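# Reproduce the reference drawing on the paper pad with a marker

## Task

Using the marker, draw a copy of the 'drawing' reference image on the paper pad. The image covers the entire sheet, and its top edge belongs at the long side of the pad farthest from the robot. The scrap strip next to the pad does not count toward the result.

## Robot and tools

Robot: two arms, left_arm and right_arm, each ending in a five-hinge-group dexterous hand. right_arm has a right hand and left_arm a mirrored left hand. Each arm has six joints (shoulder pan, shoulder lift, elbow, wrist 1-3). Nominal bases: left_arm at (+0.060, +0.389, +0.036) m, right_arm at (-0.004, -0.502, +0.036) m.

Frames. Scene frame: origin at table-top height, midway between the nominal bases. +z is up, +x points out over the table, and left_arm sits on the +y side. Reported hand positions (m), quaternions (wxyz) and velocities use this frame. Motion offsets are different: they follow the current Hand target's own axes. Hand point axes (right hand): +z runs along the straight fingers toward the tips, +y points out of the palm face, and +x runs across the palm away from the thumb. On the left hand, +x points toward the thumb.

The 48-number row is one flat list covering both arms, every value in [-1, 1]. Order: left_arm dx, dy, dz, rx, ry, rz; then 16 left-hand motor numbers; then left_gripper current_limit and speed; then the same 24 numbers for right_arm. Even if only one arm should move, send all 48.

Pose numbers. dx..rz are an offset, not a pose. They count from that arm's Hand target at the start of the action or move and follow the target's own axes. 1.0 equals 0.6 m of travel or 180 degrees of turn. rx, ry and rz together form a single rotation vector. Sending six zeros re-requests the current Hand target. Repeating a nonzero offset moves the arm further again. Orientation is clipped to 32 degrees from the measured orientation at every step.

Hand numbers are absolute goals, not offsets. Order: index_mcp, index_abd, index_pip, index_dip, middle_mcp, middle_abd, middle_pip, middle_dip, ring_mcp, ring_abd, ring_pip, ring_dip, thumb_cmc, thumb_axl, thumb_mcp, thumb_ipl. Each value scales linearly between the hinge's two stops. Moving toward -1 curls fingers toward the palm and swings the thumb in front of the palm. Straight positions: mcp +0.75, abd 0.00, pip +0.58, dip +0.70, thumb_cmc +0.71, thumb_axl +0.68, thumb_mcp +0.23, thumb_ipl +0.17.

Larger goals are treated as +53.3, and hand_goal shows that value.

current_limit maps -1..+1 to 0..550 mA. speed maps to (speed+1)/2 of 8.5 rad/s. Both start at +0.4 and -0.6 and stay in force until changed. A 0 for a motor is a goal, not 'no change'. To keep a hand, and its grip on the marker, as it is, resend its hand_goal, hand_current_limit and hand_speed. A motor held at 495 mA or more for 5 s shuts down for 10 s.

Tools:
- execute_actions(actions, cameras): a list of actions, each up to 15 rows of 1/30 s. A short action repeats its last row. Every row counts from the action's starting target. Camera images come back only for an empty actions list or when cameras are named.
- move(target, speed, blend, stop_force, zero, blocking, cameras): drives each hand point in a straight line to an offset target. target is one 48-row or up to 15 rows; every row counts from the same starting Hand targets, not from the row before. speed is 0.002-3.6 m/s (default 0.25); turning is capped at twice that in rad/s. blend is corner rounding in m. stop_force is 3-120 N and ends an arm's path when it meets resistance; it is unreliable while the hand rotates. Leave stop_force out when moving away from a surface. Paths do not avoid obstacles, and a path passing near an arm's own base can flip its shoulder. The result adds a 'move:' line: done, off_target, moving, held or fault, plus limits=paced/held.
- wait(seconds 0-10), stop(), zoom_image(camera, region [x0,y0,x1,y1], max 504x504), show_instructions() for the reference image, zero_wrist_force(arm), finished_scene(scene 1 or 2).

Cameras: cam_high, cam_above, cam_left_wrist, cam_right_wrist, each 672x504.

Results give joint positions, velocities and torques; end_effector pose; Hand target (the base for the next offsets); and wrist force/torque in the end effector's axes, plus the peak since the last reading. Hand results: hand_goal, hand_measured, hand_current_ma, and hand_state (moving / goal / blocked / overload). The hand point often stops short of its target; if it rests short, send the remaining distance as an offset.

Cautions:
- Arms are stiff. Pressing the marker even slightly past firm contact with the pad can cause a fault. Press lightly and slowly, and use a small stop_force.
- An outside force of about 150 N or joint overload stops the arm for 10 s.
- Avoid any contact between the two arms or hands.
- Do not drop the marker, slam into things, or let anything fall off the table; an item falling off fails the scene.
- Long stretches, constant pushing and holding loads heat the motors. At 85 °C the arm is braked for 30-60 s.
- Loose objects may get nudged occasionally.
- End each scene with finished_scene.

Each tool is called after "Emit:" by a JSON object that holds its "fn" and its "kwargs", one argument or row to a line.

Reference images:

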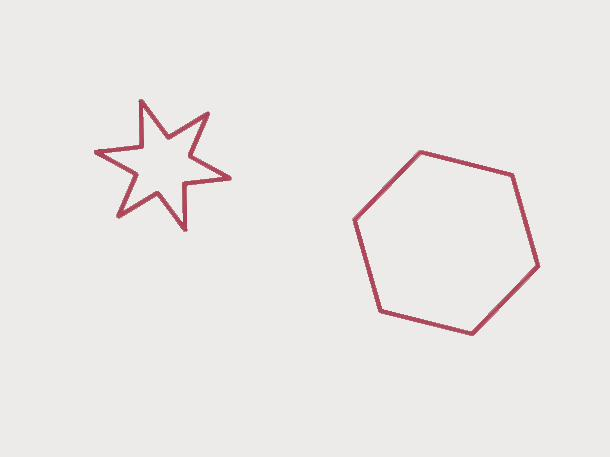

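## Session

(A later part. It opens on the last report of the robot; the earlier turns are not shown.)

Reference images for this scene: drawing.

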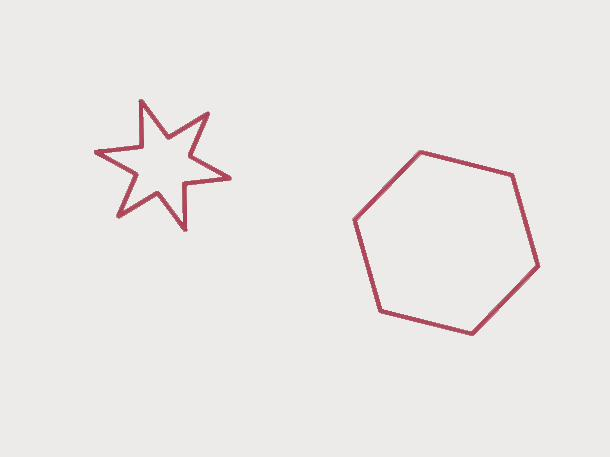

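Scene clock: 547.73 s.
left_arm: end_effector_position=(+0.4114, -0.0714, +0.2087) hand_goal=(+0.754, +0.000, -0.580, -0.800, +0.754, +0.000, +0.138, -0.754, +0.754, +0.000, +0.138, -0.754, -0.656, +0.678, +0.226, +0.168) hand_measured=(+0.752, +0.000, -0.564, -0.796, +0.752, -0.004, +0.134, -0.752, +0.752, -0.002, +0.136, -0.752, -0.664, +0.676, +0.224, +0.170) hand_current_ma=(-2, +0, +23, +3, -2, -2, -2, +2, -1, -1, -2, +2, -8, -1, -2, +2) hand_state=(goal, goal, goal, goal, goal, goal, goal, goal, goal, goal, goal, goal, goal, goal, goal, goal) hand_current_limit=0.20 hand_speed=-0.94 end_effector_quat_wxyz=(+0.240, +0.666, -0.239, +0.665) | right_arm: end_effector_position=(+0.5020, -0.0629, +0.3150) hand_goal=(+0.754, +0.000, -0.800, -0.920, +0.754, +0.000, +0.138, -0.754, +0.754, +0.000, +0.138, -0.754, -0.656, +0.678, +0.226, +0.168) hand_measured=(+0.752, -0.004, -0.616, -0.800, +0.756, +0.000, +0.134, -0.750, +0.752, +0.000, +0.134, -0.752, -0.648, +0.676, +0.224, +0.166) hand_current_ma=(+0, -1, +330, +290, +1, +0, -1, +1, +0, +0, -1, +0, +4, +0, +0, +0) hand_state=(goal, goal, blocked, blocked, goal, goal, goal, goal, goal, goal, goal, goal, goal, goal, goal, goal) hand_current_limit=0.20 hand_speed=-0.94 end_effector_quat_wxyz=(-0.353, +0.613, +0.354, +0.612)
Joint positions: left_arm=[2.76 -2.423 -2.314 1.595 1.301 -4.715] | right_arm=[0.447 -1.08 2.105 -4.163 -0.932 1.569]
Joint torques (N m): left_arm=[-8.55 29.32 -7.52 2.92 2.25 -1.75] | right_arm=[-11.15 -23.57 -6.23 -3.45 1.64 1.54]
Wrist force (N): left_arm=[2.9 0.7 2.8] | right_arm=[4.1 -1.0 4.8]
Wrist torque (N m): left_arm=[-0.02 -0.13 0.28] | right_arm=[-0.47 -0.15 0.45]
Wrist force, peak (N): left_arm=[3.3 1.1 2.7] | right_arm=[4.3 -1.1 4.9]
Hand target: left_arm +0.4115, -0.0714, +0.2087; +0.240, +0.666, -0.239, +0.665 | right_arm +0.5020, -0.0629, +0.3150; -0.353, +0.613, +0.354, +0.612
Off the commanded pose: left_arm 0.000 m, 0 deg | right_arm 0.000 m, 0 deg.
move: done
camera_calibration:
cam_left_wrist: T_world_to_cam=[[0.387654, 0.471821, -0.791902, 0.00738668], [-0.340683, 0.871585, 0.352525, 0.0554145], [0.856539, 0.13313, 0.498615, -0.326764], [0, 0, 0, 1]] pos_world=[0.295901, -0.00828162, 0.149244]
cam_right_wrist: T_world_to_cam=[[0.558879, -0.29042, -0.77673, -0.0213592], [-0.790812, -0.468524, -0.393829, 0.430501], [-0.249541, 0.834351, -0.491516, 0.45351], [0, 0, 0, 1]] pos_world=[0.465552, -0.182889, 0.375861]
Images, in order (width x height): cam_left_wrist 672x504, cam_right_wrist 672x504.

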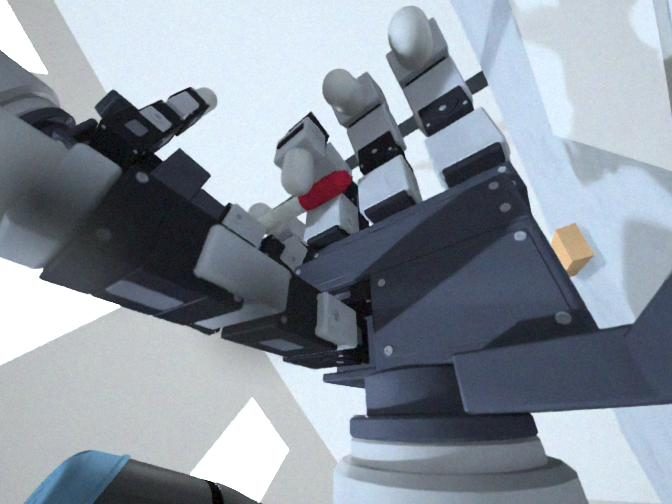

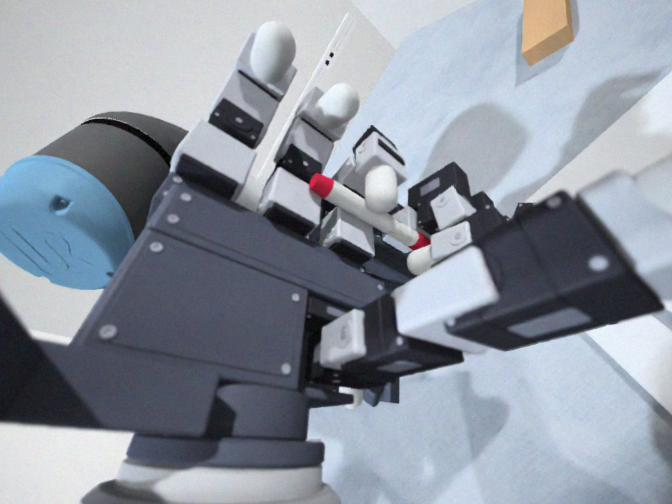

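Emit:
{"fn": "move", "kwargs": {
  "target": [
    [0,0,0,0,0,0, 0.754,0,-0.66,-0.84, 0.754,0,0.1387,-0.754, 0.754,0,0.1387,-0.754, -0.657,0.678,0.225,0.168, 0.2,-0.94, 0,0,0,0,0,0, 0.754,0,-0.80,-0.92, 0.754,0,0.1387,-0.754, 0.754,0,0.1387,-0.754, -0.656,0.678,0.225,0.168, 0.2,-0.94],
    [0,0,0,0,0,0, 0.754,0,-0.8,-0.92, 0.754,0,0.1387,-0.754, 0.754,0,0.1387,-0.754, -0.657,0.678,0.225,0.168, 0.2,-0.94, 0,0,0,0,0,0, 0.754,0,-0.80,-0.92, 0.754,0,0.1387,-0.754, 0.754,0,0.1387,-0.754, -0.656,0.678,0.225,0.168, 0.2,-0.94]
  ],
  "speed": 0.04,
  "cameras": ["cam_left_wrist","cam_right_wrist"]
}}

Emit:
{"fn": "zoom_image", "kwargs": {
  "camera": "cam_left_wrist",
  "region": [200, 50, 440, 250]
}}

Emit:
{"fn": "zoom_image", "kwargs": {
  "camera": "cam_right_wrist",
  "region": [260, 60, 560, 300]
}}

Scene clock: 550.33 s.
left_arm: end_effector_position=(+0.4114, -0.0714, +0.2087) hand_goal=(+0.754, +0.000, -0.800, -0.920, +0.754, +0.000, +0.138, -0.754, +0.754, +0.000, +0.138, -0.754, -0.656, +0.678, +0.226, +0.168) hand_measured=(+0.752, -0.004, -0.590, -0.796, +0.752, -0.004, +0.134, -0.752, +0.752, -0.002, +0.136, -0.752, -0.664, +0.676, +0.224, +0.170) hand_current_ma=(-1, -2, +330, +330, -2, -2, -2, +2, -1, -1, -2, +2, -8, -1, -2, +2) hand_state=(goal, goal, blocked, blocked, goal, goal, goal, goal, goal, goal, goal, goal, goal, goal, goal, goal) hand_current_limit=0.20 hand_speed=-0.94 end_effector_quat_wxyz=(+0.240, +0.666, -0.239, +0.665) | right_arm: end_effector_position=(+0.5020, -0.0629, +0.3150) hand_goal=(+0.754, +0.000, -0.800, -0.920, +0.754, +0.000, +0.138, -0.754, +0.754, +0.000, +0.138, -0.754, -0.656, +0.678, +0.226, +0.168) hand_measured=(+0.756, -0.004, -0.616, -0.800, +0.756, +0.000, +0.134, -0.750, +0.752, +0.000, +0.134, -0.752, -0.648, +0.676, +0.224, +0.166) hand_current_ma=(+0, -1, +330, +290, +1, +0, -1, +1, +0, +0, -1, +0, +4, +0, +0, +0) hand_state=(goal, goal, blocked, blocked, goal, goal, goal, goal, goal, goal, goal, goal, goal, goal, goal, goal) hand_current_limit=0.20 hand_speed=-0.94 end_effector_quat_wxyz=(-0.353, +0.613, +0.354, +0.612)
Joint positions: left_arm=[2.76 -2.423 -2.314 1.595 1.301 -4.715] | right_arm=[0.447 -1.08 2.105 -4.163 -0.932 1.569]
Joint torques (N m): left_arm=[-6.91 29.72 -6.83 2.01 2.1 -1.75] | right_arm=[-10.77 -24.97 -5.45 -3.3 1.4 1.48]
Wrist force (N): left_arm=[2.6 1.2 3.3] | right_arm=[4.2 -1.7 4.8]
Wrist torque (N m): left_arm=[-0.01 -0.17 0.28] | right_arm=[-0.49 -0.11 0.49]
Wrist force, peak (N): left_arm=[3.3 1.0 3.0] | right_arm=[4.7 -1.5 5.0]
Hand target: left_arm +0.4115, -0.0714, +0.2087; +0.240, +0.666, -0.239, +0.665 | right_arm +0.5020, -0.0629, +0.3150; -0.353, +0.613, +0.354, +0.612
Off the commanded pose: left_arm 0.000 m, 0 deg | right_arm 0.000 m, 0 deg.
move: done
camera_calibration:
cam_left_wrist: T_world_to_cam=[[0.387654, 0.471821, -0.791902, 0.00738668], [-0.340683, 0.871585, 0.352525, 0.0554145], [0.856539, 0.13313, 0.498615, -0.326764], [0, 0, 0, 1]] pos_world=[0.295901, -0.00828162, 0.149244]
cam_right_wrist: T_world_to_cam=[[0.558879, -0.29042, -0.77673, -0.0213592], [-0.790812, -0.468524, -0.393829, 0.430501], [-0.249541, 0.834351, -0.491516, 0.45351], [0, 0, 0, 1]] pos_world=[0.465552, -0.182889, 0.375861]
Images, in order (width x height): cam_left_wrist 672x504, cam_right_wrist 672x504.

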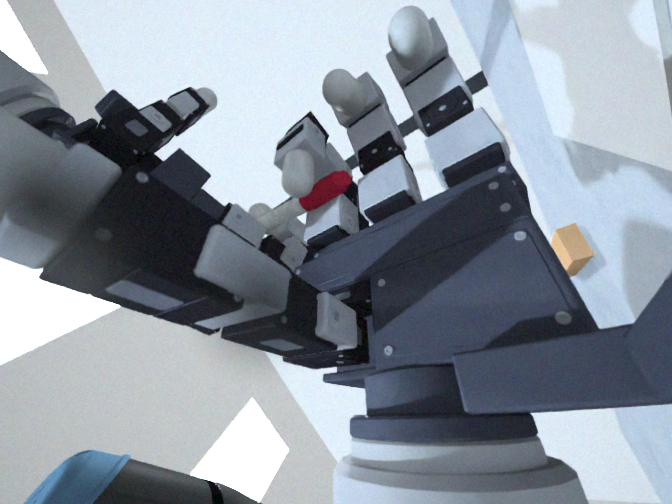

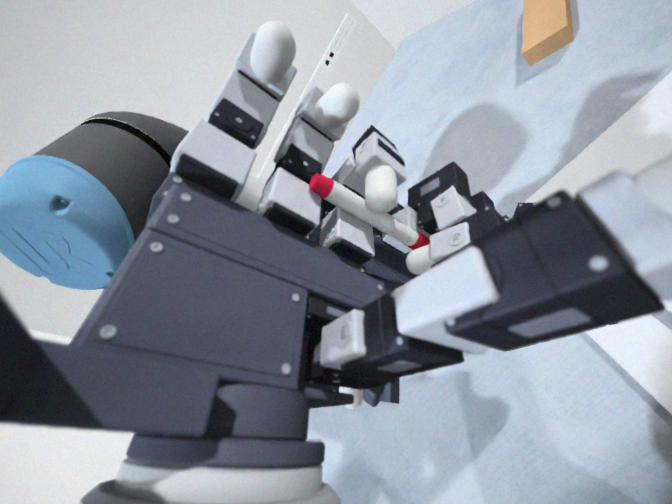

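Scaled by 2.100.

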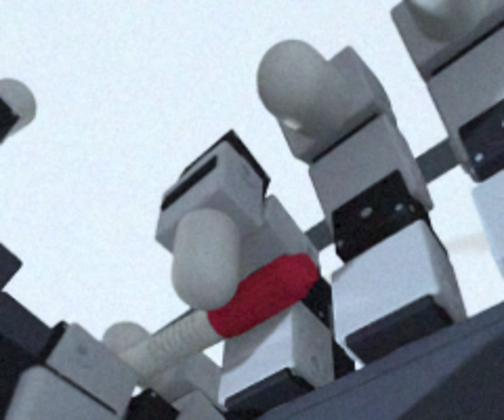

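Scaled by 1.680.

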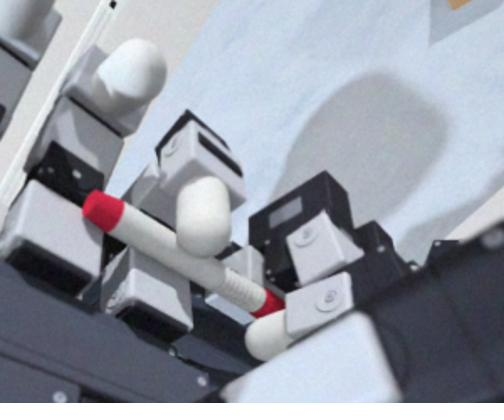

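Emit:
{"fn": "move", "kwargs": {
  "target": [
    [0,0,0,0,0,0, 0.754,0,-0.8,-0.92, 0.754,0,0.1387,-0.754, 0.754,0,0.1387,-0.754, -0.657,0.678,0.225,0.168, 0.2,-0.94, 0,0,0,0,0,0, 0.754,0,-0.55,-0.80, 0.754,0,0.1387,-0.754, 0.754,0,0.1387,-0.754, -0.656,0.678,0.225,0.168, 0.2,-0.94],
    [0,0,0,0,0,0, 0.754,0,-0.8,-0.92, 0.754,0,0.1387,-0.754, 0.754,0,0.1387,-0.754, -0.657,0.678,0.225,0.168, 0.2,-0.94, 0,0,0,0,0,0, 0.754,0,-0.153,-0.754, 0.754,0,0.1387,-0.754, 0.754,0,0.1387,-0.754, -0.656,0.678,0.225,0.168, 0.2,-0.85]
  ],
  "speed": 0.04,
  "cameras": ["cam_left_wrist","cam_right_wrist"]
}}

Emit:
{"fn": "zoom_image", "kwargs": {
  "camera": "cam_right_wrist",
  "region": [260, 60, 560, 300]
}}

Scene clock: 554.30 s.
left_arm: end_effector_position=(+0.4114, -0.0714, +0.2087) hand_goal=(+0.754, +0.000, -0.800, -0.920, +0.754, +0.000, +0.138, -0.754, +0.754, +0.000, +0.138, -0.754, -0.656, +0.678, +0.226, +0.168) hand_measured=(+0.752, -0.006, -0.592, -0.796, +0.752, -0.004, +0.134, -0.752, +0.752, -0.002, +0.136, -0.752, -0.664, +0.676, +0.224, +0.170) hand_current_ma=(-1, -4, +330, +330, -2, -2, -2, +2, -1, -1, -2, +2, -8, -1, -2, +2) hand_state=(goal, goal, blocked, blocked, goal, goal, goal, goal, goal, goal, goal, goal, goal, goal, goal, goal) hand_current_limit=0.20 hand_speed=-0.94 end_effector_quat_wxyz=(+0.240, +0.666, -0.239, +0.665) | right_arm: end_effector_position=(+0.5020, -0.0629, +0.3150) hand_goal=(+0.754, +0.000, -0.152, -0.754, +0.754, +0.000, +0.138, -0.754, +0.754, +0.000, +0.138, -0.754, -0.656, +0.678, +0.226, +0.168) hand_measured=(+0.756, +0.000, -0.154, -0.756, +0.756, +0.000, +0.134, -0.750, +0.752, +0.000, +0.134, -0.752, -0.648, +0.676, +0.224, +0.166) hand_current_ma=(+0, +0, +0, -1, +1, +0, -1, +1, +0, +0, -1, +0, +4, +0, +0, +0) hand_state=(goal, goal, goal, goal, goal, goal, goal, goal, goal, goal, goal, goal, goal, goal, goal, goal) hand_current_limit=0.20 hand_speed=-0.85 end_effector_quat_wxyz=(-0.353, +0.613, +0.354, +0.612)
Joint positions: left_arm=[2.76 -2.423 -2.314 1.595 1.301 -4.715] | right_arm=[0.447 -1.08 2.105 -4.163 -0.932 1.569]
Joint torques (N m): left_arm=[-4.3 28.66 -6.53 0.96 2.15 -1.68] | right_arm=[-11.34 -27.29 -6.26 -3.42 1.35 1.52]
Wrist force (N): left_arm=[2.5 0.7 2.6] | right_arm=[4.2 -0.9 4.4]
Wrist torque (N m): left_arm=[0.03 -0.14 0.24] | right_arm=[-0.45 -0.15 0.44]
Wrist force, peak (N): left_arm=[2.9 1.3 3.6] | right_arm=[5.0 -1.4 5.0]
Hand target: left_arm +0.4115, -0.0714, +0.2087; +0.240, +0.666, -0.239, +0.665 | right_arm +0.5020, -0.0629, +0.3150; -0.353, +0.613, +0.354, +0.612
Off the commanded pose: left_arm 0.000 m, 0 deg | right_arm 0.000 m, 0 deg.
move: done
camera_calibration:
cam_left_wrist: T_world_to_cam=[[0.387654, 0.471821, -0.791902, 0.00738668], [-0.340683, 0.871585, 0.352525, 0.0554145], [0.856539, 0.13313, 0.498615, -0.326764], [0, 0, 0, 1]] pos_world=[0.295901, -0.00828162, 0.149244]
cam_right_wrist: T_world_to_cam=[[0.558879, -0.29042, -0.77673, -0.0213592], [-0.790812, -0.468524, -0.393829, 0.430501], [-0.249541, 0.834351, -0.491516, 0.45351], [0, 0, 0, 1]] pos_world=[0.465552, -0.182889, 0.375861]
Images, in order (width x height): cam_left_wrist 672x504, cam_right_wrist 672x504.

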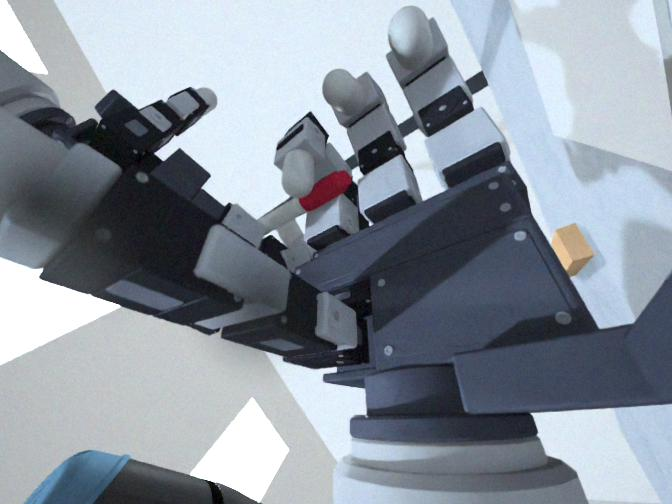

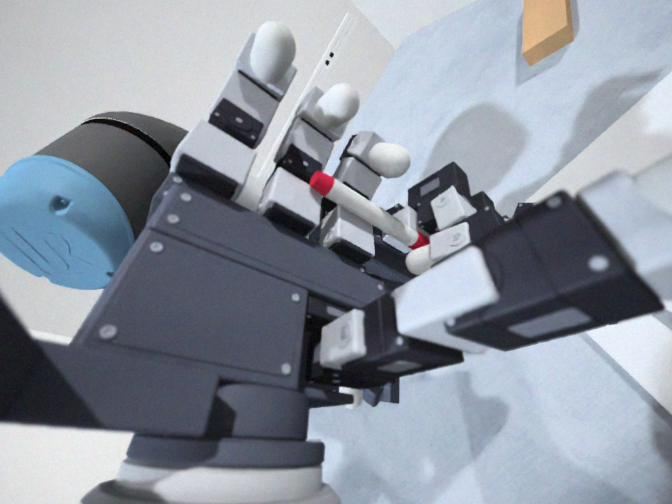

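Scaled by 1.680.

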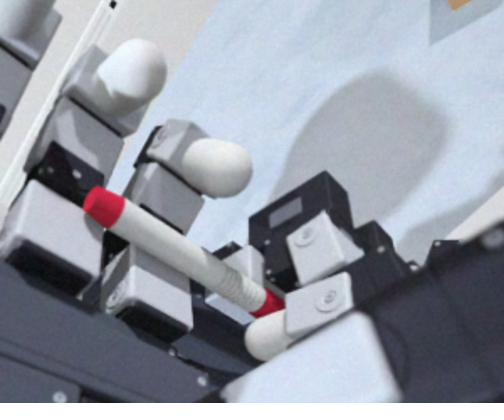

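Emit:
{"fn": "move", "kwargs": {
  "target": [
    [0,0,0,0,0,0, 0.754,0,-0.8,-0.92, 0.754,0,0.1387,-0.754, 0.754,0,0.1387,-0.754, -0.657,0.678,0.225,0.168, 0.2,-0.94, 0,-0.004,0,0,0,0, 0.754,0,-0.153,-0.754, 0.754,0,0.1387,-0.754, 0.754,0,0.1387,-0.754, -0.656,0.678,0.225,0.168, 0.2,-0.85],
    [0,0,0,0,0,0, 0.754,0,-0.8,-0.92, 0.754,0,0.1387,-0.754, 0.754,0,0.1387,-0.754, -0.657,0.678,0.225,0.168, 0.2,-0.94, -0.0467,-0.004,0,0,0,0, 0.754,0,-0.153,-0.754, 0.754,0,0.1387,-0.754, 0.754,0,0.1387,-0.754, -0.656,0.678,0.225,0.168, 0.2,-0.85]
  ],
  "speed": 0.03,
  "stop_force": 3,
  "cameras": ["cam_left_wrist","cam_right_wrist"]
}}

Emit:
{"fn": "zoom_image", "kwargs": {
  "camera": "cam_right_wrist",
  "region": [260, 60, 560, 300]
}}

Scene clock: 557.80 s.
left_arm: end_effector_position=(+0.4114, -0.0714, +0.2087) hand_goal=(+0.754, +0.000, -0.800, -0.920, +0.754, +0.000, +0.138, -0.754, +0.754, +0.000, +0.138, -0.754, -0.656, +0.678, +0.226, +0.168) hand_measured=(+0.752, -0.006, -0.592, -0.796, +0.752, -0.004, +0.134, -0.752, +0.752, -0.002, +0.136, -0.752, -0.664, +0.676, +0.224, +0.170) hand_current_ma=(-1, -4, +330, +330, -2, -2, -2, +2, -1, -1, -2, +2, -8, -1, -2, +2) hand_state=(goal, goal, blocked, blocked, goal, goal, goal, goal, goal, goal, goal, goal, goal, goal, goal, goal) hand_current_limit=0.20 hand_speed=-0.94 end_effector_quat_wxyz=(+0.240, +0.666, -0.239, +0.665) | right_arm: end_effector_position=(+0.4999, -0.0618, +0.2951) hand_goal=(+0.754, +0.000, -0.152, -0.754, +0.754, +0.000, +0.138, -0.754, +0.754, +0.000, +0.138, -0.754, -0.656, +0.678, +0.226, +0.168) hand_measured=(+0.756, +0.000, -0.154, -0.756, +0.756, +0.000, +0.134, -0.750, +0.752, +0.000, +0.134, -0.752, -0.648, +0.676, +0.224, +0.166) hand_current_ma=(+0, +0, +0, -1, +1, +0, -1, +1, +0, +0, -1, +0, +4, +0, +0, +0) hand_state=(goal, goal, goal, goal, goal, goal, goal, goal, goal, goal, goal, goal, goal, goal, goal, goal) hand_current_limit=0.20 hand_speed=-0.85 end_effector_quat_wxyz=(-0.353, +0.613, +0.354, +0.612)
Joint positions: left_arm=[2.76 -2.423 -2.314 1.595 1.301 -4.715] | right_arm=[0.451 -1.034 2.111 -4.216 -0.937 1.569]
Joint torques (N m): left_arm=[-2.37 29.93 -8.43 0.96 2.23 -1.52] | right_arm=[8.9 -42.21 -16.91 0.75 -2.03 -0.88]
Wrist force (N): left_arm=[2.2 0.3 2.5] | right_arm=[4.5 -1.0 4.1]
Wrist torque (N m): left_arm=[0.00 -0.13 0.25] | right_arm=[-0.44 -0.21 0.48]
Wrist force, peak (N): left_arm=[2.9 0.6 2.6] | right_arm=[4.7 -1.0 4.4]
Hand target: left_arm +0.4115, -0.0714, +0.2087; +0.240, +0.666, -0.239, +0.665 | right_arm +0.4999, -0.0618, +0.2951; -0.353, +0.613, +0.354, +0.612 (not the last commanded pose)
Off the commanded pose: left_arm 0.000 m, 0 deg | right_arm 0.008 m, 0 deg.
move: held (right_arm; a check stopped the path); path passed 1 of 2 targets; limits=held
pose unreachable (right arm): on one or more control steps of this call, first in action 0 (counted from 0), this arm could not follow its commanded pose, so it was not sent that pose on those steps. It may still have moved: this result reports where it is.
cause: moving toward the commanded pose would bring a part of the arm too close to another arm (a part of this arm just beyond joint 6 (wrist 3) and a part of the left arm just beyond its joint 6 (wrist 3), 8 mm apart when this arm was first held).
camera_calibration:
cam_left_wrist: T_world_to_cam=[[0.387654, 0.471821, -0.791902, 0.00738668], [-0.340683, 0.871585, 0.352525, 0.0554145], [0.856539, 0.13313, 0.498615, -0.326764], [0, 0, 0, 1]] pos_world=[0.295901, -0.00828162, 0.149244]
cam_right_wrist: T_world_to_cam=[[0.558788, -0.290523, -0.776758, -0.0353673], [-0.790844, -0.468626, -0.393645, 0.42141], [-0.249646, 0.834258, -0.491621, 0.442306], [0, 0, 0, 1]] pos_world=[0.463452, -0.181789, 0.355861]
Images, in order (width x height): cam_left_wrist 672x504, cam_right_wrist 672x504.

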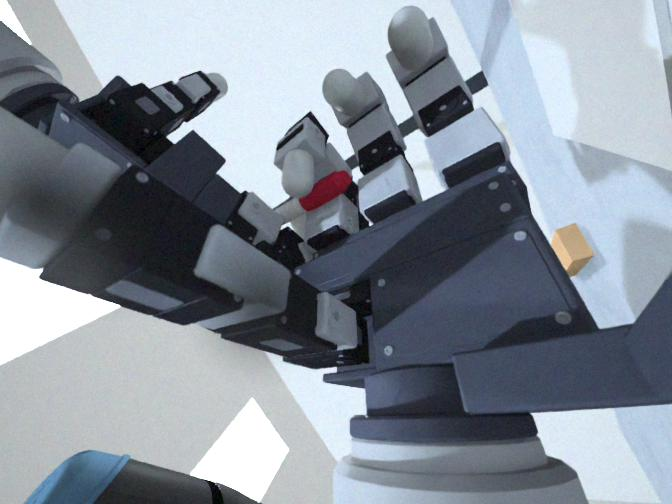

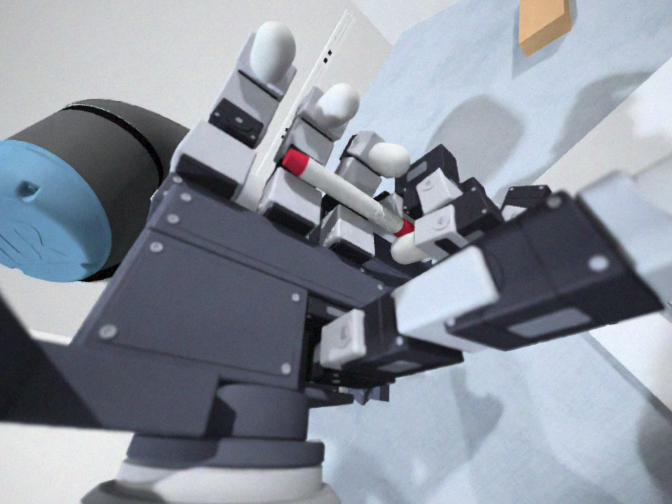

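Scaled by 1.680.

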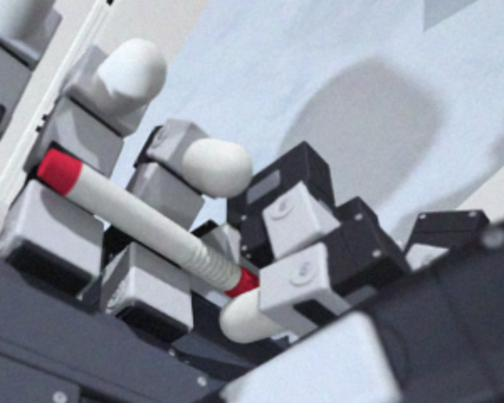

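Emit:
{"fn": "move", "kwargs": {
  "target": [
    [0,0,0,0,0,0, 0.754,0,-0.8,-0.92, 0.754,0,0.1387,-0.754, 0.754,0,0.1387,-0.754, -0.657,0.678,0.225,0.168, 0.2,-0.94, 0.001,0.0035,0,0,0,0, 0.754,0,-0.474,-0.783, 0.754,0,-0.474,-0.783, 0.754,0,0.1387,-0.754, -0.656,0.678,0.225,0.168, 0.2,-0.85],
    [0,0,0,0,0,0, 0.754,0,-0.8,-0.92, 0.754,0,0.1387,-0.754, 0.754,0,0.1387,-0.754, -0.657,0.678,0.225,0.168, 0.2,-0.94, 0.001,0.0035,0,0,0,0, 0.754,0,-0.58,-0.80, 0.754,0,-0.58,-0.80, 0.754,0,0.1387,-0.754, -0.656,0.678,0.225,0.168, 0.2,-0.94]
  ],
  "speed": 0.03,
  "cameras": ["cam_left_wrist","cam_right_wrist"]
}}

Emit:
{"fn": "zoom_image", "kwargs": {
  "camera": "cam_right_wrist",
  "region": [260, 60, 560, 300]
}}

Scene clock: 561.50 s.
left_arm: end_effector_position=(+0.4114, -0.0714, +0.2087) hand_goal=(+0.754, +0.000, -0.800, -0.920, +0.754, +0.000, +0.138, -0.754, +0.754, +0.000, +0.138, -0.754, -0.656, +0.678, +0.226, +0.168) hand_measured=(+0.752, -0.006, -0.592, -0.796, +0.752, -0.004, +0.134, -0.752, +0.752, -0.002, +0.136, -0.752, -0.664, +0.676, +0.224, +0.170) hand_current_ma=(-1, -4, +330, +330, -2, -2, -2, +2, -1, -1, -2, +2, -8, -1, -2, +2) hand_state=(goal, goal, blocked, blocked, goal, goal, goal, goal, goal, goal, goal, goal, goal, goal, goal, goal) hand_current_limit=0.20 hand_speed=-0.94 end_effector_quat_wxyz=(+0.240, +0.666, -0.239, +0.665) | right_arm: end_effector_position=(+0.5017, -0.0628, +0.2957) hand_goal=(+0.754, +0.000, -0.580, -0.800, +0.754, +0.000, -0.580, -0.800, +0.754, +0.000, +0.138, -0.754, -0.656, +0.678, +0.226, +0.168) hand_measured=(+0.756, +0.000, -0.578, -0.798, +0.756, +0.000, -0.576, -0.796, +0.752, +0.000, +0.134, -0.752, -0.648, +0.676, +0.224, +0.166) hand_current_ma=(+0, +0, +0, +1, +1, +0, +1, +1, +0, +0, -1, +0, +4, +0, +0, +0) hand_state=(goal, goal, goal, goal, goal, goal, goal, goal, goal, goal, goal, goal, goal, goal, goal, goal) hand_current_limit=0.20 hand_speed=-0.94 end_effector_quat_wxyz=(-0.353, +0.613, +0.354, +0.612)
Joint positions: left_arm=[2.76 -2.423 -2.314 1.595 1.301 -4.715] | right_arm=[0.447 -1.035 2.109 -4.213 -0.933 1.569]
Joint torques (N m): left_arm=[1.31 30.33 -6.59 1.01 2.07 -1.71] | right_arm=[-11.7 -43.3 -17.13 0.97 1.53 -1.87]
Wrist force (N): left_arm=[2.6 0.6 2.6] | right_arm=[4.2 -0.7 4.0]
Wrist torque (N m): left_arm=[0.04 -0.18 0.26] | right_arm=[-0.38 -0.14 0.47]
Wrist force, peak (N): left_arm=[2.7 0.6 2.7] | right_arm=[4.6 -0.7 4.6]
Hand target: left_arm +0.4115, -0.0714, +0.2087; +0.240, +0.666, -0.239, +0.665 | right_arm +0.5017, -0.0628, +0.2957; -0.353, +0.613, +0.354, +0.612
Off the commanded pose: left_arm 0.000 m, 0 deg | right_arm 0.000 m, 0 deg.
move: done
camera_calibration:
cam_left_wrist: T_world_to_cam=[[0.387654, 0.471821, -0.791902, 0.00738668], [-0.340683, 0.871585, 0.352525, 0.0554145], [0.856539, 0.13313, 0.498615, -0.326764], [0, 0, 0, 1]] pos_world=[0.295901, -0.00828162, 0.149244]
cam_right_wrist: T_world_to_cam=[[0.558725, -0.29056, -0.776789, -0.0361642], [-0.790887, -0.468604, -0.393583, 0.422603], [-0.249647, 0.834258, -0.49162, 0.443885], [0, 0, 0, 1]] pos_world=[0.465251, -0.182789, 0.35646]
Images, in order (width x height): cam_left_wrist 672x504, cam_right_wrist 672x504.

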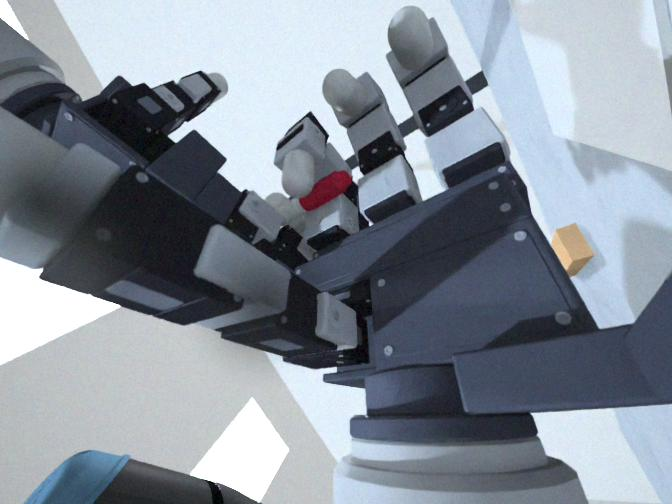

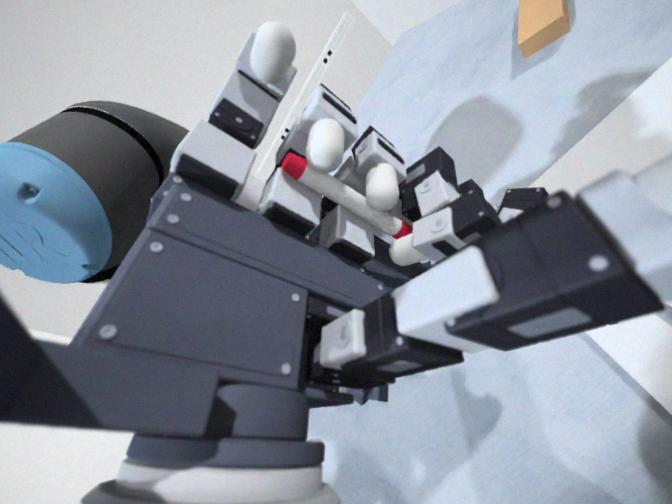

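Scaled by 1.680.

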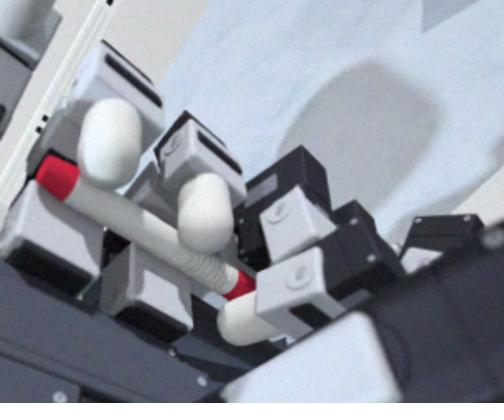

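Excellent. Tighten both right fingers.

Emit:
{"fn": "move", "kwargs": {
  "target": [
    [0,0,0,0,0,0, 0.754,0,-0.8,-0.92, 0.754,0,0.1387,-0.754, 0.754,0,0.1387,-0.754, -0.657,0.678,0.225,0.168, 0.2,-0.94, 0,0,0,0,0,0, 0.754,0,-0.66,-0.83, 0.754,0,-0.66,-0.83, 0.754,0,0.1387,-0.754, -0.656,0.678,0.225,0.168, 0.2,-0.94],
    [0,0,0,0,0,0, 0.754,0,-0.8,-0.92, 0.754,0,0.1387,-0.754, 0.754,0,0.1387,-0.754, -0.657,0.678,0.225,0.168, 0.2,-0.94, 0,0,0,0,0,0, 0.754,0,-0.82,-0.93, 0.754,0,-0.82,-0.93, 0.754,0,0.1387,-0.754, -0.656,0.678,0.225,0.168, 0.2,-0.94]
  ],
  "speed": 0.03,
  "cameras": ["cam_left_wrist","cam_right_wrist"]
}}

Emit:
{"fn": "zoom_image", "kwargs": {
  "camera": "cam_right_wrist",
  "region": [260, 60, 560, 300]
}}

Scene clock: 563.43 s.
left_arm: end_effector_position=(+0.4114, -0.0714, +0.2087) hand_goal=(+0.754, +0.000, -0.800, -0.920, +0.754, +0.000, +0.138, -0.754, +0.754, +0.000, +0.138, -0.754, -0.656, +0.678, +0.226, +0.168) hand_measured=(+0.750, -0.006, -0.592, -0.796, +0.752, -0.004, +0.134, -0.752, +0.752, -0.002, +0.136, -0.752, -0.664, +0.676, +0.224, +0.170) hand_current_ma=(-4, -4, +330, +330, -2, -2, -2, +2, -1, -1, -2, +2, -8, -1, -2, +2) hand_state=(goal, goal, blocked, blocked, goal, goal, goal, goal, goal, goal, goal, goal, goal, goal, goal, goal) hand_current_limit=0.20 hand_speed=-0.94 end_effector_quat_wxyz=(+0.240, +0.666, -0.239, +0.665) | right_arm: end_effector_position=(+0.5017, -0.0628, +0.2957) hand_goal=(+0.754, +0.000, -0.820, -0.930, +0.754, +0.000, -0.820, -0.930, +0.754, +0.000, +0.138, -0.754, -0.656, +0.678, +0.226, +0.168) hand_measured=(+0.756, +0.000, -0.614, -0.802, +0.756, +0.000, -0.614, -0.800, +0.752, +0.000, +0.134, -0.752, -0.648, +0.676, +0.224, +0.166) hand_current_ma=(+0, +0, +329, +319, +0, +0, +330, +330, +0, +0, -1, +0, +4, +0, +0, +0) hand_state=(goal, goal, blocked, moving, goal, goal, blocked, moving, goal, goal, goal, goal, goal, goal, goal, goal) hand_current_limit=0.20 hand_speed=-0.94 end_effector_quat_wxyz=(-0.353, +0.613, +0.354, +0.612)
Joint positions: left_arm=[2.76 -2.423 -2.314 1.595 1.301 -4.715] | right_arm=[0.447 -1.035 2.109 -4.213 -0.933 1.569]
Joint torques (N m): left_arm=[0.63 30.16 -5.72 0.88 2.15 -1.69] | right_arm=[-11.1 -41.91 -16.94 0.54 1.51 -1.44]
Wrist force (N): left_arm=[2.4 2.1 2.8] | right_arm=[4.1 -0.7 5.7]
Wrist torque (N m): left_arm=[0.00 -0.12 0.30] | right_arm=[-0.55 -0.08 0.43]
Wrist force, peak (N): left_arm=[3.0 2.3 2.3] | right_arm=[4.6 -0.5 5.7]
Hand target: left_arm +0.4115, -0.0714, +0.2087; +0.240, +0.666, -0.239, +0.665 | right_arm +0.5017, -0.0628, +0.2957; -0.353, +0.613, +0.354, +0.612
Off the commanded pose: left_arm 0.000 m, 0 deg | right_arm 0.000 m, 0 deg.
move: done
camera_calibration:
cam_left_wrist: T_world_to_cam=[[0.387654, 0.471821, -0.791902, 0.00738668], [-0.340683, 0.871585, 0.352525, 0.0554145], [0.856539, 0.13313, 0.498615, -0.326764], [0, 0, 0, 1]] pos_world=[0.295901, -0.00828162, 0.149244]
cam_right_wrist: T_world_to_cam=[[0.558725, -0.29056, -0.776789, -0.0361642], [-0.790887, -0.468604, -0.393583, 0.422603], [-0.249647, 0.834258, -0.49162, 0.443885], [0, 0, 0, 1]] pos_world=[0.465251, -0.182789, 0.35646]
Images, in order (width x height): cam_left_wrist 672x504, cam_right_wrist 672x504.

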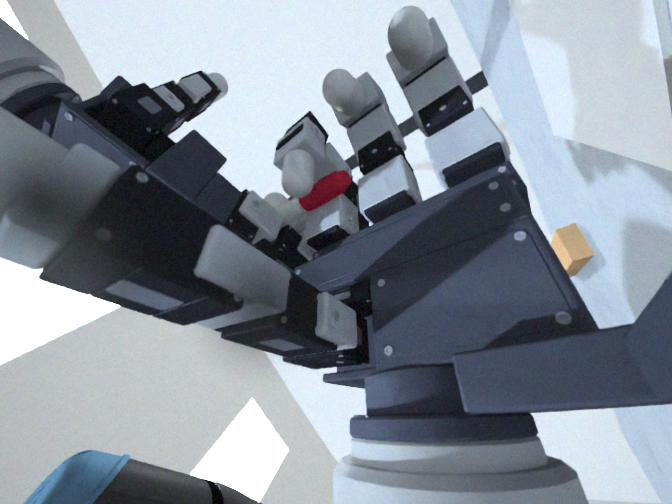

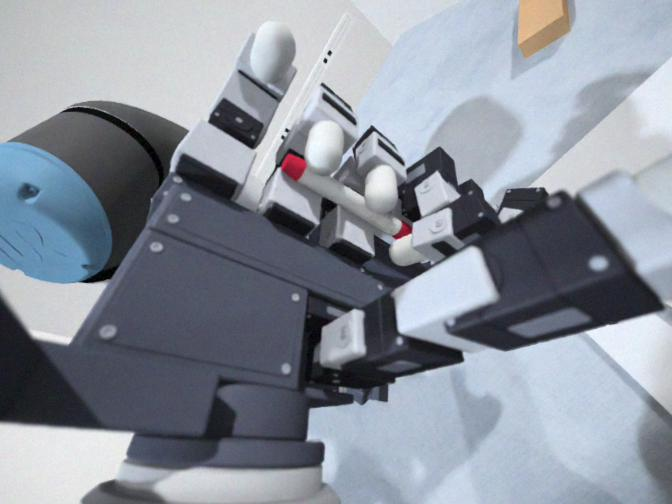

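Scaled by 1.680.

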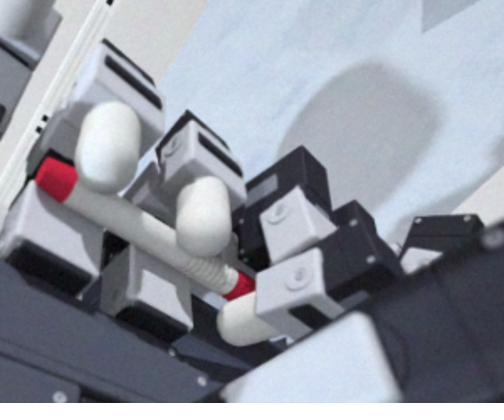

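Emit:
{"fn": "move", "kwargs": {
  "target": [
    [0,0,0,0,0,0, 0.754,0,-0.85,-0.95, 0.754,0,0.1387,-0.754, 0.754,0,0.1387,-0.754, -0.657,0.678,0.225,0.168, 0.55,-0.94, 0.001,0,0,0,0,0, 0.754,0,-0.88,-0.97, 0.754,0,-0.88,-0.97, 0.754,0,0.1387,-0.754, -0.656,0.678,0.225,0.168, 0.55,-0.94],
    [0,0,0,0,0,0, 0.754,0,-0.85,-0.95, 0.754,0,0.1387,-0.754, 0.754,0,0.1387,-0.754, -0.657,0.678,0.225,0.168, 0.55,-0.94, 0.015,0,0,0,0,0, 0.754,0,-0.88,-0.97, 0.754,0,-0.88,-0.97, 0.754,0,0.1387,-0.754, -0.656,0.678,0.225,0.168, 0.55,-0.94]
  ],
  "speed": 0.008,
  "cameras": ["cam_left_wrist","cam_right_wrist"]
}}

Emit:
{"fn": "zoom_image", "kwargs": {
  "camera": "cam_right_wrist",
  "region": [260, 60, 560, 300]
}}

Emit:
{"fn": "zoom_image", "kwargs": {
  "camera": "cam_left_wrist",
  "region": [200, 50, 440, 250]
}}

Scene clock: 566.93 s.
left_arm: end_effector_position=(+0.4114, -0.0714, +0.2087) hand_goal=(+0.754, +0.000, -0.850, -0.950, +0.754, +0.000, +0.138, -0.754, +0.754, +0.000, +0.138, -0.754, -0.656, +0.678, +0.226, +0.168) hand_measured=(+0.748, -0.018, -0.596, -0.796, +0.752, -0.004, +0.134, -0.752, +0.752, -0.002, +0.136, -0.752, -0.664, +0.676, +0.224, +0.170) hand_current_ma=(-6, -21, +426, +426, -2, -2, -2, +2, -1, -1, -2, +2, -8, -1, -2, +2) hand_state=(goal, goal, blocked, blocked, goal, goal, goal, goal, goal, goal, goal, goal, goal, goal, goal, goal) hand_current_limit=0.55 hand_speed=-0.94 end_effector_quat_wxyz=(+0.240, +0.666, -0.239, +0.665) | right_arm: end_effector_position=(+0.5017, -0.0628, +0.3045) hand_goal=(+0.754, +0.000, -0.880, -0.970, +0.754, +0.000, -0.880, -0.970, +0.754, +0.000, +0.138, -0.754, -0.656, +0.678, +0.226, +0.168) hand_measured=(+0.756, +0.000, -0.620, -0.802, +0.756, +0.000, -0.618, -0.800, +0.752, +0.000, +0.134, -0.752, -0.648, +0.676, +0.224, +0.166) hand_current_ma=(+1, +0, +426, +426, +0, +0, +426, +426, +0, +0, -1, +0, +4, +0, +0, +0) hand_state=(goal, goal, blocked, blocked, goal, goal, blocked, blocked, goal, goal, goal, goal, goal, goal, goal, goal) hand_current_limit=0.55 hand_speed=-0.94 end_effector_quat_wxyz=(-0.353, +0.613, +0.354, +0.612)
Joint positions: left_arm=[2.76 -2.423 -2.314 1.595 1.301 -4.715] | right_arm=[0.447 -1.056 2.108 -4.19 -0.933 1.569]
Joint torques (N m): left_arm=[4.21 30.3 -6.64 0.89 2.04 -1.58] | right_arm=[-0.78 -46.42 -20.94 -0.29 -1.31 0.37]
Wrist force (N): left_arm=[9.1 1.8 2.3] | right_arm=[-2.4 -0.6 5.2]
Wrist torque (N m): left_arm=[0.03 -0.05 0.66] | right_arm=[-0.46 -0.07 0.01]
Wrist force, peak (N): left_arm=[10.0 1.7 2.8] | right_arm=[4.9 -0.7 6.0]
Hand target: left_arm +0.4115, -0.0714, +0.2087; +0.240, +0.666, -0.239, +0.665 | right_arm +0.5017, -0.0628, +0.3047; -0.353, +0.613, +0.354, +0.612
Off the commanded pose: left_arm 0.000 m, 0 deg | right_arm 0.000 m, 0 deg.
move: done
camera_calibration:
cam_left_wrist: T_world_to_cam=[[0.387654, 0.471821, -0.791902, 0.00738668], [-0.340683, 0.871585, 0.352525, 0.0554145], [0.856539, 0.13313, 0.498615, -0.326764], [0, 0, 0, 1]] pos_world=[0.295901, -0.00828162, 0.149244]
cam_right_wrist: T_world_to_cam=[[0.558788, -0.290523, -0.776758, -0.0292845], [-0.790844, -0.468626, -0.393645, 0.426104], [-0.249646, 0.834258, -0.491621, 0.44826], [0, 0, 0, 1]] pos_world=[0.465252, -0.182789, 0.365361]
Images, in order (width x height): cam_left_wrist 672x504, cam_right_wrist 672x504.

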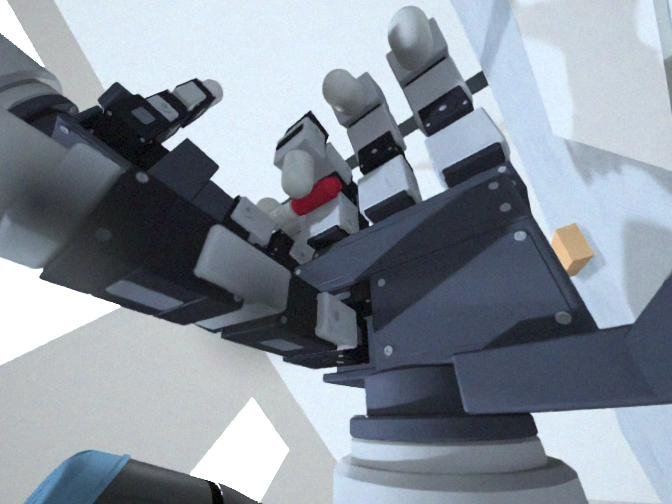

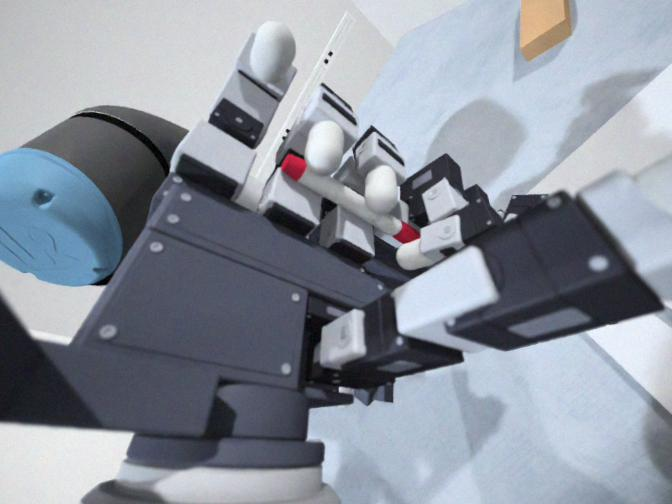

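Scaled by 1.680.

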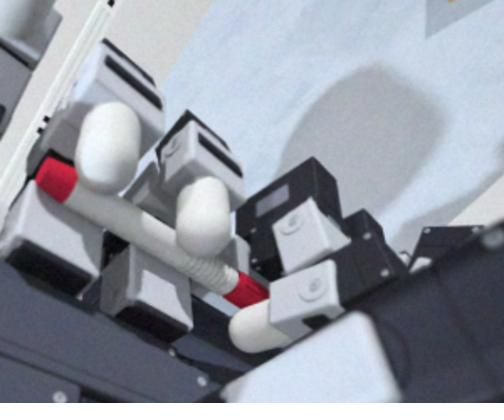

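Scaled by 2.100.

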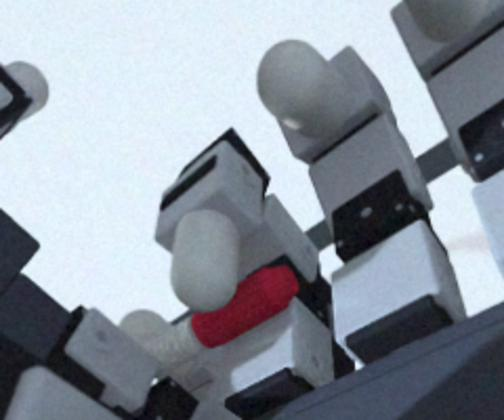

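Emit:
{"fn": "move", "kwargs": {
  "target": [
    [0,0,0,0,0,0, 0.754,0,-0.85,-0.95, 0.754,0,0.1387,-0.754, 0.754,0,0.1387,-0.754, -0.657,0.678,0.225,0.168, 0.55,-0.94, 0,0,0,0,0,0, 0.754,0,-0.63,-0.81, 0.754,0,-0.63,-0.81, 0.754,0,0.1387,-0.754, -0.656,0.678,0.225,0.168, 0.2,-0.9],
    [0,0,0,0,0,0, 0.754,0,-0.85,-0.95, 0.754,0,0.1387,-0.754, 0.754,0,0.1387,-0.754, -0.657,0.678,0.225,0.168, 0.55,-0.94, 0.0083,0,0,0,0,0, 0.754,0,-0.63,-0.81, 0.754,0,-0.63,-0.81, 0.754,0,0.1387,-0.754, -0.656,0.678,0.225,0.168, 0.2,-0.9],
    [0,0,0,0,0,0, 0.754,0,-0.85,-0.95, 0.754,0,0.1387,-0.754, 0.754,0,0.1387,-0.754, -0.657,0.678,0.225,0.168, 0.2,-0.94, 0.0083,0,0,0,0,0, 0.754,0,-0.88,-0.97, 0.754,0,-0.88,-0.97, 0.754,0,0.1387,-0.754, -0.656,0.678,0.225,0.168, 0.3,-0.94]
  ],
  "speed": 0.02,
  "cameras": ["cam_left_wrist","cam_right_wrist"]
}}

Emit:
{"fn": "zoom_image", "kwargs": {
  "camera": "cam_right_wrist",
  "region": [260, 60, 560, 300]
}}

Emit:
{"fn": "zoom_image", "kwargs": {
  "camera": "cam_left_wrist",
  "region": [200, 50, 440, 250]
}}

Scene clock: 583.97 s.
left_arm: end_effector_position=(+0.4114, -0.0714, +0.2087) hand_goal=(+0.754, +0.000, -0.850, -0.950, +0.754, +0.000, +0.138, -0.754, +0.754, +0.000, +0.138, -0.754, -0.656, +0.678, +0.226, +0.168) hand_measured=(+0.752, -0.018, -0.596, -0.796, +0.752, -0.004, +0.134, -0.752, +0.752, -0.002, +0.136, -0.752, -0.664, +0.676, +0.224, +0.170) hand_current_ma=(-1, -21, +330, +330, -2, -2, -2, +2, -1, -1, -2, +2, -8, -1, -2, +2) hand_state=(goal, goal, blocked, blocked, goal, goal, goal, goal, goal, goal, goal, goal, goal, goal, goal, goal) hand_current_limit=0.20 hand_speed=-0.94 end_effector_quat_wxyz=(+0.240, +0.666, -0.239, +0.665) | right_arm: end_effector_position=(+0.5017, -0.0628, +0.3096) hand_goal=(+0.754, +0.000, -0.880, -0.970, +0.754, +0.000, -0.880, -0.970, +0.754, +0.000, +0.138, -0.754, -0.656, +0.678, +0.226, +0.168) hand_measured=(+0.756, -0.002, -0.620, -0.794, +0.756, +0.000, -0.622, -0.792, +0.752, +0.000, +0.134, -0.752, -0.648, +0.676, +0.224, +0.166) hand_current_ma=(+1, +0, +243, +269, +0, +0, +239, +278, +0, +0, -1, +0, +4, +0, +0, +0) hand_state=(goal, goal, moving, moving, goal, goal, moving, moving, goal, goal, goal, goal, goal, goal, goal, goal) hand_current_limit=0.30 hand_speed=-0.94 end_effector_quat_wxyz=(-0.353, +0.613, +0.354, +0.612)
Joint positions: left_arm=[2.76 -2.423 -2.314 1.595 1.301 -4.715] | right_arm=[0.447 -1.068 2.106 -4.177 -0.933 1.569]
Joint torques (N m): left_arm=[7.3 30.16 -5.93 0.73 2.22 -1.61] | right_arm=[5.75 -44.27 -19.46 0.23 -1.13 0.27]
Wrist force (N): left_arm=[5.8 1.0 2.9] | right_arm=[-1.2 -0.9 5.1]
Wrist torque (N m): left_arm=[-0.02 -0.08 0.50] | right_arm=[-0.45 -0.09 0.17]
Wrist force, peak (N): left_arm=[10.0 2.0 2.7] | right_arm=[-3.9 -0.6 5.6]
Hand target: left_arm +0.4115, -0.0714, +0.2087; +0.240, +0.666, -0.239, +0.665 | right_arm +0.5017, -0.0628, +0.3097; -0.353, +0.613, +0.354, +0.612
Off the commanded pose: left_arm 0.000 m, 0 deg | right_arm 0.000 m, 0 deg.
move: done
camera_calibration:
cam_left_wrist: T_world_to_cam=[[0.387654, 0.471821, -0.791902, 0.00738668], [-0.340683, 0.871585, 0.352525, 0.0554145], [0.856539, 0.13313, 0.498615, -0.326764], [0, 0, 0, 1]] pos_world=[0.295901, -0.00828162, 0.149244]
cam_right_wrist: T_world_to_cam=[[0.558725, -0.29056, -0.776789, -0.0252891], [-0.790887, -0.468604, -0.393583, 0.428113], [-0.249647, 0.834258, -0.49162, 0.450768], [0, 0, 0, 1]] pos_world=[0.465251, -0.182789, 0.37046]
Images, in order (width x height): cam_left_wrist 672x504, cam_right_wrist 672x504.

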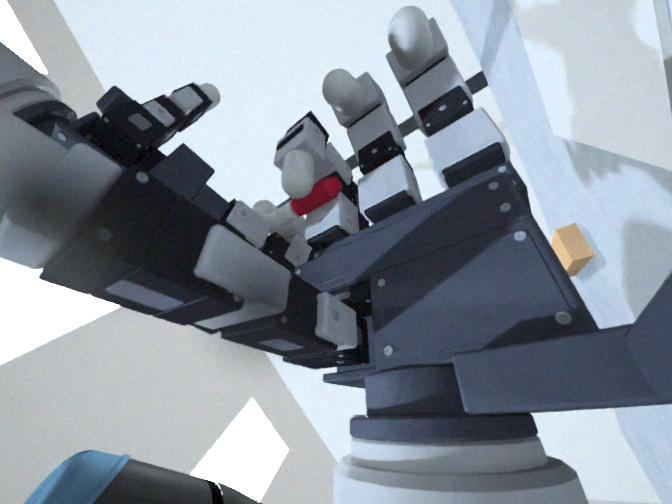

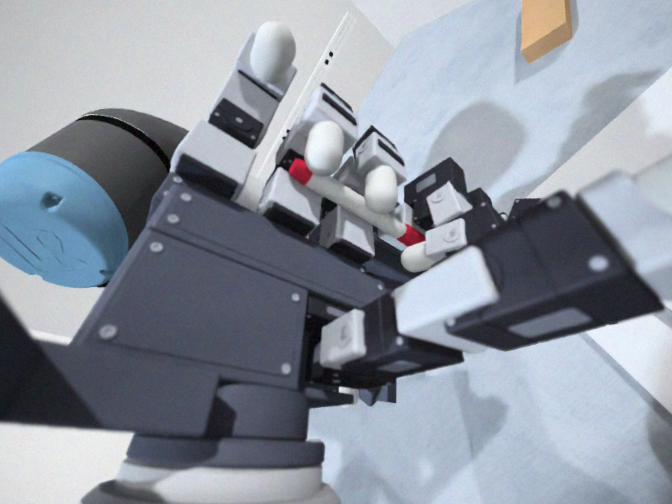

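Scaled by 1.680.

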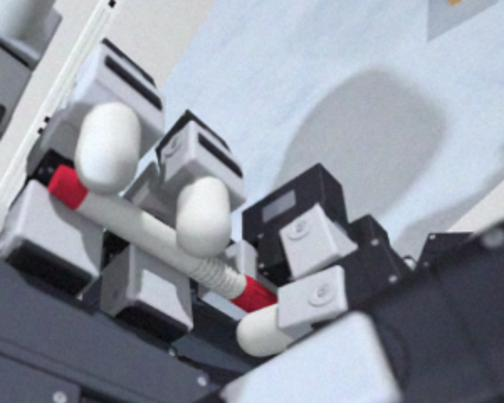

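Scaled by 2.100.

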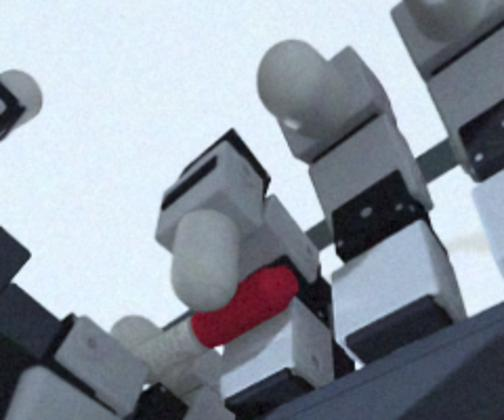

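Emit:
{"fn": "move", "kwargs": {
  "target": [
    [0,0,0,0,0,0, 0.754,0,-0.55,-0.8, 0.754,0,0.1387,-0.754, 0.754,0,0.1387,-0.754, -0.657,0.678,0.225,0.168, 0.2,-0.9, 0,0,0,0,0,0, 0.754,0,-0.88,-0.97, 0.754,0,-0.88,-0.97, 0.754,0,0.1387,-0.754, -0.656,0.678,0.225,0.168, 0.3,-0.94],
    [0,0,0,0,0,0, 0.754,0,0.1387,-0.754, 0.754,0,0.1387,-0.754, 0.754,0,0.1387,-0.754, -0.657,0.678,0.225,0.168, 0.2,-0.85, 0,0,0,0,0,0, 0.754,0,-0.88,-0.97, 0.754,0,-0.88,-0.97, 0.754,0,0.1387,-0.754, -0.656,0.678,0.225,0.168, 0.3,-0.94],
    [0,-0.1667,0,0,0,0, 0.754,0,0.1387,-0.754, 0.754,0,0.1387,-0.754, 0.754,0,0.1387,-0.754, -0.657,0.678,0.225,0.168, 0.2,-0.85, 0,0,0,0,0,0, 0.754,0,-0.88,-0.97, 0.754,0,-0.88,-0.97, 0.754,0,0.1387,-0.754, -0.656,0.678,0.225,0.168, 0.3,-0.94]
  ],
  "speed": 0.06,
  "cameras": ["cam_left_wrist","cam_right_wrist"]
}}

Scene clock: 592.27 s.
left_arm: end_effector_position=(+0.4752, +0.0056, +0.2084) hand_goal=(+0.754, +0.000, +0.138, -0.754, +0.754, +0.000, +0.138, -0.754, +0.754, +0.000, +0.138, -0.754, -0.656, +0.678, +0.226, +0.168) hand_measured=(+0.752, -0.008, +0.136, -0.756, +0.752, -0.004, +0.134, -0.752, +0.752, -0.002, +0.136, -0.752, -0.664, +0.676, +0.224, +0.170) hand_current_ma=(-2, -7, -2, -2, -2, -2, -2, +2, -1, -1, -2, +2, -8, -1, -2, +2) hand_state=(goal, goal, goal, goal, goal, goal, goal, goal, goal, goal, goal, goal, goal, goal, goal, goal) hand_current_limit=0.20 hand_speed=-0.85 end_effector_quat_wxyz=(+0.240, +0.666, -0.239, +0.665) | right_arm: end_effector_position=(+0.5017, -0.0628, +0.3097) hand_goal=(+0.754, +0.000, -0.880, -0.970, +0.754, +0.000, -0.880, -0.970, +0.754, +0.000, +0.138, -0.754, -0.656, +0.678, +0.226, +0.168) hand_measured=(+0.754, -0.002, -0.626, -0.796, +0.756, +0.000, -0.628, -0.794, +0.752, +0.000, +0.134, -0.752, -0.648, +0.676, +0.224, +0.166) hand_current_ma=(+0, +0, +358, +358, +0, +0, +358, +358, +0, +0, -1, +0, +4, +0, +0, +0) hand_state=(goal, goal, blocked, blocked, goal, goal, blocked, blocked, goal, goal, goal, goal, goal, goal, goal, goal) hand_current_limit=0.30 hand_speed=-0.94 end_effector_quat_wxyz=(-0.353, +0.613, +0.354, +0.612)
Joint positions: left_arm=[3.054 -2.424 -2.31 1.592 1.007 -4.714] | right_arm=[0.447 -1.068 2.106 -4.177 -0.933 1.569]
Joint torques (N m): left_arm=[10.45 41.6 7.72 0.28 -2.35 1.01] | right_arm=[6.07 -24.89 -9.31 -0.02 -1.46 -1.5]
Wrist force (N): left_arm=[2.4 0.5 2.8] | right_arm=[4.2 -0.9 4.3]
Wrist torque (N m): left_arm=[-0.01 -0.14 0.23] | right_arm=[-0.44 -0.16 0.46]
Wrist force, peak (N): left_arm=[8.0 1.4 3.1] | right_arm=[4.4 -0.9 4.5]
Hand target: left_arm +0.4752, +0.0057, +0.2085; +0.240, +0.666, -0.239, +0.665 | right_arm +0.5017, -0.0628, +0.3097; -0.353, +0.613, +0.354, +0.612
Off the commanded pose: left_arm 0.000 m, 0 deg | right_arm 0.000 m, 0 deg.
move: done
camera_calibration:
cam_left_wrist: T_world_to_cam=[[0.387654, 0.471821, -0.791902, -0.0537955], [-0.340683, 0.871585, 0.352525, 0.0100744], [0.856539, 0.13313, 0.498615, -0.391477], [0, 0, 0, 1]] pos_world=[0.359601, 0.0687184, 0.149044]
cam_right_wrist: T_world_to_cam=[[0.558725, -0.29056, -0.776789, -0.0252891], [-0.790887, -0.468604, -0.393583, 0.428113], [-0.249647, 0.834258, -0.49162, 0.450768], [0, 0, 0, 1]] pos_world=[0.465251, -0.182789, 0.37046]
Images, in order (width x height): cam_left_wrist 672x504, cam_right_wrist 672x504.

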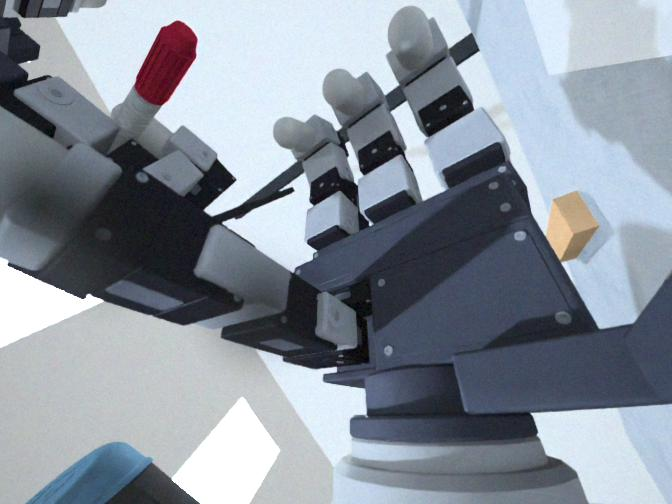

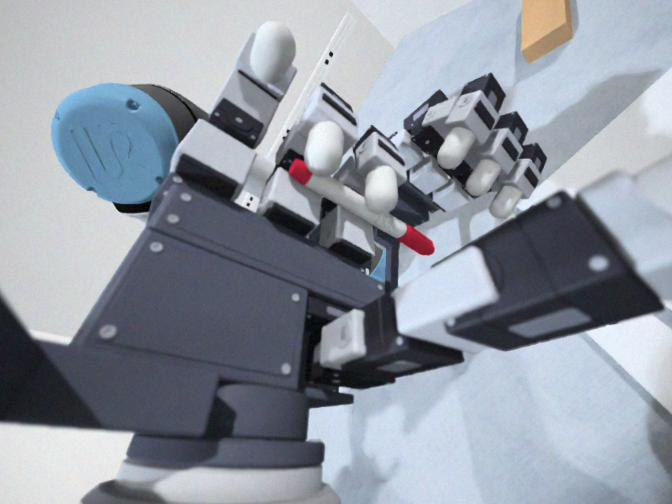

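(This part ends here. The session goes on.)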